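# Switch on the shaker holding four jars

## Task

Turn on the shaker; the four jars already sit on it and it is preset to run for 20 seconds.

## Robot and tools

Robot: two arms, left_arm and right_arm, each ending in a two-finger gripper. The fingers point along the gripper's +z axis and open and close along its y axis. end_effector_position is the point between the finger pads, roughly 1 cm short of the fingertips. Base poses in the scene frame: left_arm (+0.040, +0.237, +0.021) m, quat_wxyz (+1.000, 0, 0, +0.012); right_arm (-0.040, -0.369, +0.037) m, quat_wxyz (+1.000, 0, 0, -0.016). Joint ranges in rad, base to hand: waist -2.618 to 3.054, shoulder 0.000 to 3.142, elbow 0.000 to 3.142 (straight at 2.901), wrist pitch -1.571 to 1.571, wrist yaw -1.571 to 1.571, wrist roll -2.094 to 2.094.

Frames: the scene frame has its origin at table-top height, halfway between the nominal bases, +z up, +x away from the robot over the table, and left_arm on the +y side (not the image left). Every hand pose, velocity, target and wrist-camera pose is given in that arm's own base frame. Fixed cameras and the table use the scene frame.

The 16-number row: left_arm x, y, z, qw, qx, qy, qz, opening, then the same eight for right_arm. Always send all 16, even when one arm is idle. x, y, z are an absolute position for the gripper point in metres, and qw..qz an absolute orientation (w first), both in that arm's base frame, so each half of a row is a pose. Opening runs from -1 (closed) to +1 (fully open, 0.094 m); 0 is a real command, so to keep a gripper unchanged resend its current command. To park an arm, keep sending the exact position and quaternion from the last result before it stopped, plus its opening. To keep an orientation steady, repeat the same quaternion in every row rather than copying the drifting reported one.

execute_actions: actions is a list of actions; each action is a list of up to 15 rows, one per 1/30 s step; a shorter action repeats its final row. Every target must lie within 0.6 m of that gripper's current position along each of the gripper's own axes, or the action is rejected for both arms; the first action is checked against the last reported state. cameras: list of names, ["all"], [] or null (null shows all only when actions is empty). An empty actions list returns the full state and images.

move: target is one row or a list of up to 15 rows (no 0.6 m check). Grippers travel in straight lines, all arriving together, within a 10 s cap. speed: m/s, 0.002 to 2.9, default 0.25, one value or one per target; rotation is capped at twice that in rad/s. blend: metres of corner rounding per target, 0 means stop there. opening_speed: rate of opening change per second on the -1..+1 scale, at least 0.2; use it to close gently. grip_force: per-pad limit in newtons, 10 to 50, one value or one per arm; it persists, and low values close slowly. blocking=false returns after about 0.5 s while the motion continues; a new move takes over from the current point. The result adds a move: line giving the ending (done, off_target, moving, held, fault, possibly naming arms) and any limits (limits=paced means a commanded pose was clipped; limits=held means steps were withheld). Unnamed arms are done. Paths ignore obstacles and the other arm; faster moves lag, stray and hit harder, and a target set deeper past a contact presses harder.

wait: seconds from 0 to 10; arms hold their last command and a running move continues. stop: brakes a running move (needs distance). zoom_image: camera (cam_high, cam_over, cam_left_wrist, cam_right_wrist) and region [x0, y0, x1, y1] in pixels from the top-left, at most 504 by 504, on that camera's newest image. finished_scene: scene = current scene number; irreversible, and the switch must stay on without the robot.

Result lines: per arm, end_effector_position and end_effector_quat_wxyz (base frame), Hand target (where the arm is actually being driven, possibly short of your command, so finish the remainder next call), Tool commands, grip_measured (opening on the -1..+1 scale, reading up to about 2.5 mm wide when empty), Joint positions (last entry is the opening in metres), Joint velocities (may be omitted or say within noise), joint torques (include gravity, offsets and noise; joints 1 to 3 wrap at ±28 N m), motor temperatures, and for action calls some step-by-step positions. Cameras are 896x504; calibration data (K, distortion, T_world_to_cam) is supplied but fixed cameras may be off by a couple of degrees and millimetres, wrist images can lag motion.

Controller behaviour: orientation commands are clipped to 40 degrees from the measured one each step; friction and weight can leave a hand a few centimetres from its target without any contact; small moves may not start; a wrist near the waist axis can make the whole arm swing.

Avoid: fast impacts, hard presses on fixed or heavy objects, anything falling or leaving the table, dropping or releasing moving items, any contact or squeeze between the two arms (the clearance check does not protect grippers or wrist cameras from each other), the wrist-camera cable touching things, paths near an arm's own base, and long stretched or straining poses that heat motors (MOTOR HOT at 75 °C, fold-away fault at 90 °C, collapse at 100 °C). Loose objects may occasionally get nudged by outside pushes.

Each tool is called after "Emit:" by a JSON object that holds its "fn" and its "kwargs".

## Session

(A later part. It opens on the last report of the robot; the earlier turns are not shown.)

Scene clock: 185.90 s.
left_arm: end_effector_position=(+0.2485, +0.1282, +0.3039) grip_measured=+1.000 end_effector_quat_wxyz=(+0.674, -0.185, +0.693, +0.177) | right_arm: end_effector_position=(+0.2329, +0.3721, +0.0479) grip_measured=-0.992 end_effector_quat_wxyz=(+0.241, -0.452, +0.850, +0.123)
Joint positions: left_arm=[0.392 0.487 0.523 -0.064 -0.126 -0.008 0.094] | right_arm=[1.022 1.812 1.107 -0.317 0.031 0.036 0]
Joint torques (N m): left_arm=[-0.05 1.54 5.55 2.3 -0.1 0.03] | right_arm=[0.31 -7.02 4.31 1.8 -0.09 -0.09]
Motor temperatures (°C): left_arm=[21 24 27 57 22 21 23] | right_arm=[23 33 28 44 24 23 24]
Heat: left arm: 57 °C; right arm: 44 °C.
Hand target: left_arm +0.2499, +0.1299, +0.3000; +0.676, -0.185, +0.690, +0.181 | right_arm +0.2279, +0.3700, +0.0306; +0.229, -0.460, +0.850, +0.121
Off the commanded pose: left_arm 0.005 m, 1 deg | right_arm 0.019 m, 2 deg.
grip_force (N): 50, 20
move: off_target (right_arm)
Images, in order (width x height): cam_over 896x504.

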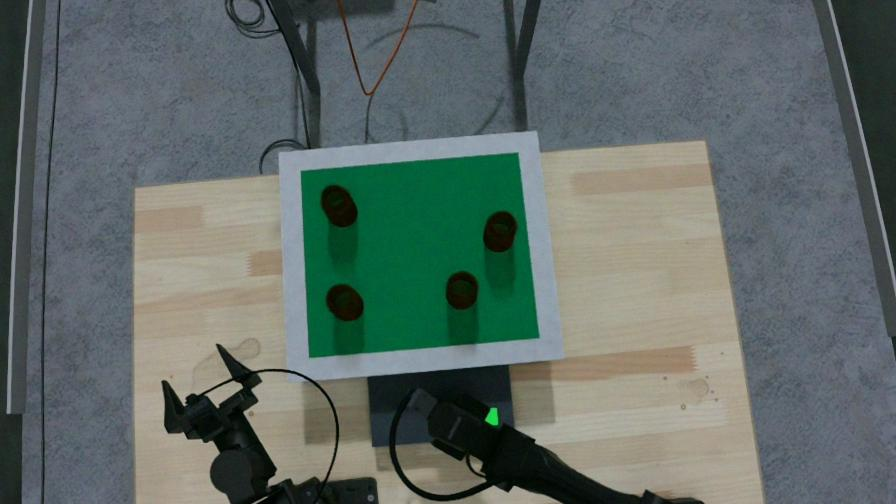

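Running. Retract and wait.

Emit:
{"fn": "move", "kwargs": {"target": [0.25, 0.13, 0.30, 0.676, -0.185, 0.69, 0.181, 1, 0.195, 0.320, 0.16, 0.2274, -0.4609, 0.8488, 0.1235, -1], "speed": 0.15}}

Emit:
{"fn": "wait", "kwargs": {"seconds": 10}}

Emit:
{"fn": "wait", "kwargs": {"seconds": 7, "cameras": ["cam_over"]}}

Emit:
{"fn": "wait", "kwargs": {"seconds": 0.6, "cameras": ["cam_over"]}}

Scene clock: 196.13 s.
left_arm: end_effector_position=(+0.2485, +0.1282, +0.3039) grip_measured=+1.000 end_effector_quat_wxyz=(+0.674, -0.185, +0.693, +0.177) | right_arm: end_effector_position=(+0.2001, +0.3227, +0.1504) grip_measured=-0.992 end_effector_quat_wxyz=(+0.230, -0.456, +0.851, +0.121)
Joint positions: left_arm=[0.392 0.487 0.523 -0.064 -0.126 -0.008 0.094] | right_arm=[1.025 1.504 1.205 -0.747 0.025 0.036 0]
Joint torques (N m): left_arm=[-0.06 1.51 5.59 2.3 -0.1 0.04] | right_arm=[0.58 -7.98 9.62 1.12 -0.11 -0.09]
Motor temperatures (°C): left_arm=[21 24 27 58 22 21 23] | right_arm=[23 32 28 43 24 23 24]
Heat: left arm: 58 °C; right arm: 43 °C.
Hand target: left_arm +0.2499, +0.1299, +0.3000; +0.676, -0.185, +0.690, +0.181 | right_arm +0.1946, +0.3215, +0.1596; +0.227, -0.462, +0.848, +0.124
Off the commanded pose: left_arm 0.005 m, 1 deg | right_arm 0.011 m, 1 deg.
grip_force (N): 50, 20
move: off_target (right_arm)

Scene clock: 206.13 s.
left_arm: end_effector_position=(+0.2485, +0.1282, +0.3039) grip_measured=+1.000 end_effector_quat_wxyz=(+0.674, -0.185, +0.693, +0.177) | right_arm: end_effector_position=(+0.2001, +0.3227, +0.1504) grip_measured=-0.992 end_effector_quat_wxyz=(+0.230, -0.456, +0.851, +0.121)
Joint positions: left_arm=[0.392 0.487 0.523 -0.064 -0.126 -0.008 0.094] | right_arm=[1.025 1.504 1.205 -0.747 0.025 0.036 0]
Joint torques (N m): left_arm=[-0.03 1.55 5.53 2.3 -0.09 0.05] | right_arm=[0.59 -7.99 9.57 1.1 -0.11 -0.08]
Motor temperatures (°C): left_arm=[21 24 27 58 22 21 23] | right_arm=[23 32 29 41 24 23 24]
Heat: left arm: 58 °C; right arm: 41 °C.
Hand target: left_arm +0.2499, +0.1299, +0.3000; +0.676, -0.185, +0.690, +0.181 | right_arm +0.1946, +0.3215, +0.1597; +0.227, -0.462, +0.848, +0.124
Tool commands: left_gripper/opening=+1.0 right_gripper/opening=-1.0
Off the commanded pose: left_arm 0.005 m, 1 deg | right_arm 0.011 m, 1 deg.
grip_force (N): 50, 20
wait: 10.00 s; at rest by 0.17 s

Scene clock: 213.13 s.
left_arm: end_effector_position=(+0.2485, +0.1282, +0.3039) grip_measured=+1.000 end_effector_quat_wxyz=(+0.674, -0.185, +0.693, +0.177) | right_arm: end_effector_position=(+0.2001, +0.3227, +0.1504) grip_measured=-0.992 end_effector_quat_wxyz=(+0.230, -0.456, +0.851, +0.121)
Joint positions: left_arm=[0.392 0.487 0.523 -0.064 -0.126 -0.008 0.094] | right_arm=[1.025 1.504 1.205 -0.747 0.025 0.036 0]
Joint torques (N m): left_arm=[0.01 1.47 5.53 2.3 -0.1 0.05] | right_arm=[0.54 -7.98 9.59 1.1 -0.11 -0.08]
Motor temperatures (°C): left_arm=[21 24 27 59 22 21 23] | right_arm=[23 32 30 41 24 23 24]
Heat: left arm: 59 °C; right arm: 41 °C.
Hand target: left_arm +0.2499, +0.1299, +0.3000; +0.676, -0.185, +0.690, +0.181 | right_arm +0.1946, +0.3215, +0.1597; +0.227, -0.462, +0.848, +0.124
Tool commands: left_gripper/opening=+1.0 right_gripper/opening=-1.0
Off the commanded pose: left_arm 0.005 m, 1 deg | right_arm 0.011 m, 1 deg.
grip_force (N): 50, 20
wait: 7.00 s; at rest by 0.17 s
Images, in order (width x height): cam_over 896x504.

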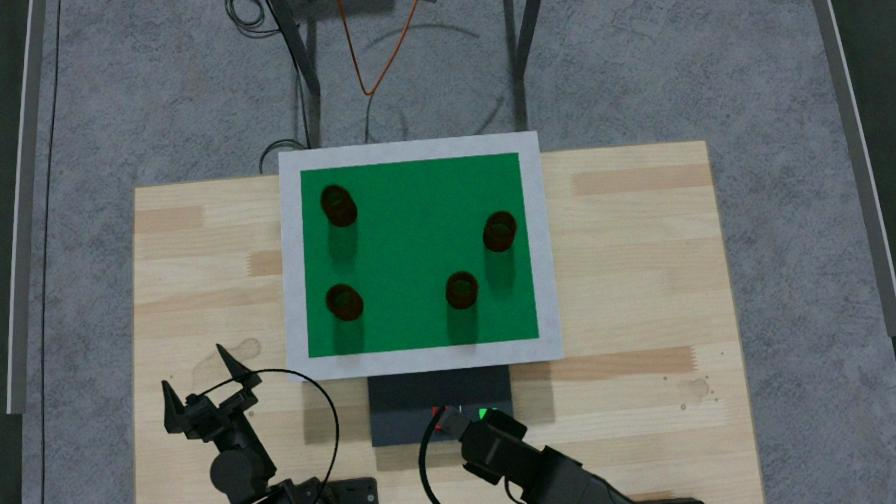

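Scene clock: 213.73 s.
left_arm: end_effector_position=(+0.2485, +0.1282, +0.3039) grip_measured=+1.000 end_effector_quat_wxyz=(+0.674, -0.185, +0.693, +0.177) | right_arm: end_effector_position=(+0.2001, +0.3227, +0.1504) grip_measured=-0.992 end_effector_quat_wxyz=(+0.230, -0.456, +0.851, +0.121)
Joint positions: left_arm=[0.392 0.487 0.523 -0.064 -0.126 -0.008 0.094] | right_arm=[1.025 1.504 1.205 -0.747 0.025 0.036 0]
Joint torques (N m): left_arm=[-0.03 1.65 5.6 2.3 -0.1 0.03] | right_arm=[0.53 -7.95 9.59 1.09 -0.09 -0.06]
Motor temperatures (°C): left_arm=[21 24 27 59 22 21 23] | right_arm=[23 32 30 41 24 23 24]
Heat: left arm: 59 °C; right arm: 41 °C.
Hand target: left_arm +0.2499, +0.1299, +0.3000; +0.676, -0.185, +0.690, +0.181 | right_arm +0.1946, +0.3215, +0.1597; +0.227, -0.462, +0.848, +0.124
Tool commands: left_gripper/opening=+1.0 right_gripper/opening=-1.0
Off the commanded pose: left_arm 0.005 m, 1 deg | right_arm 0.011 m, 1 deg.
grip_force (N): 50, 20
wait: 0.60 s; at rest by 0.17 s
Images, in order (width x height): cam_over 896x504.

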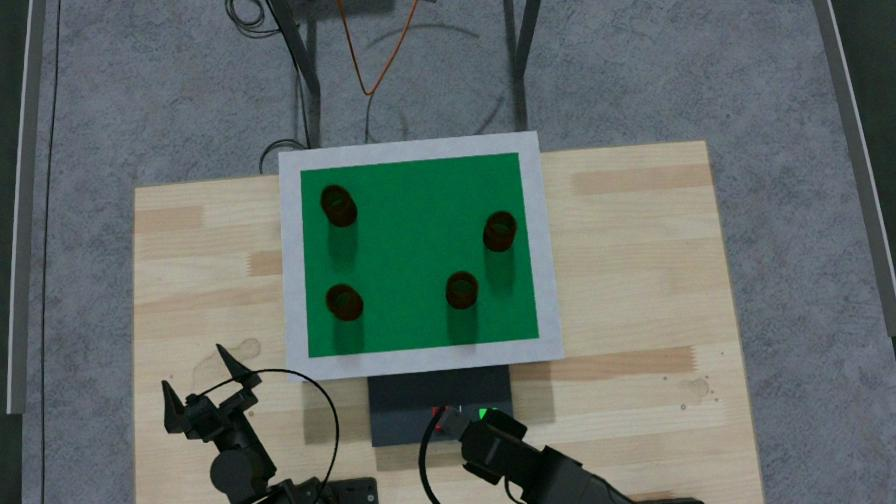

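Stopped; jars all in place.

Emit:
{"fn": "finished_scene", "kwargs": {"scene": 2}}

The scene is finished: the task was done.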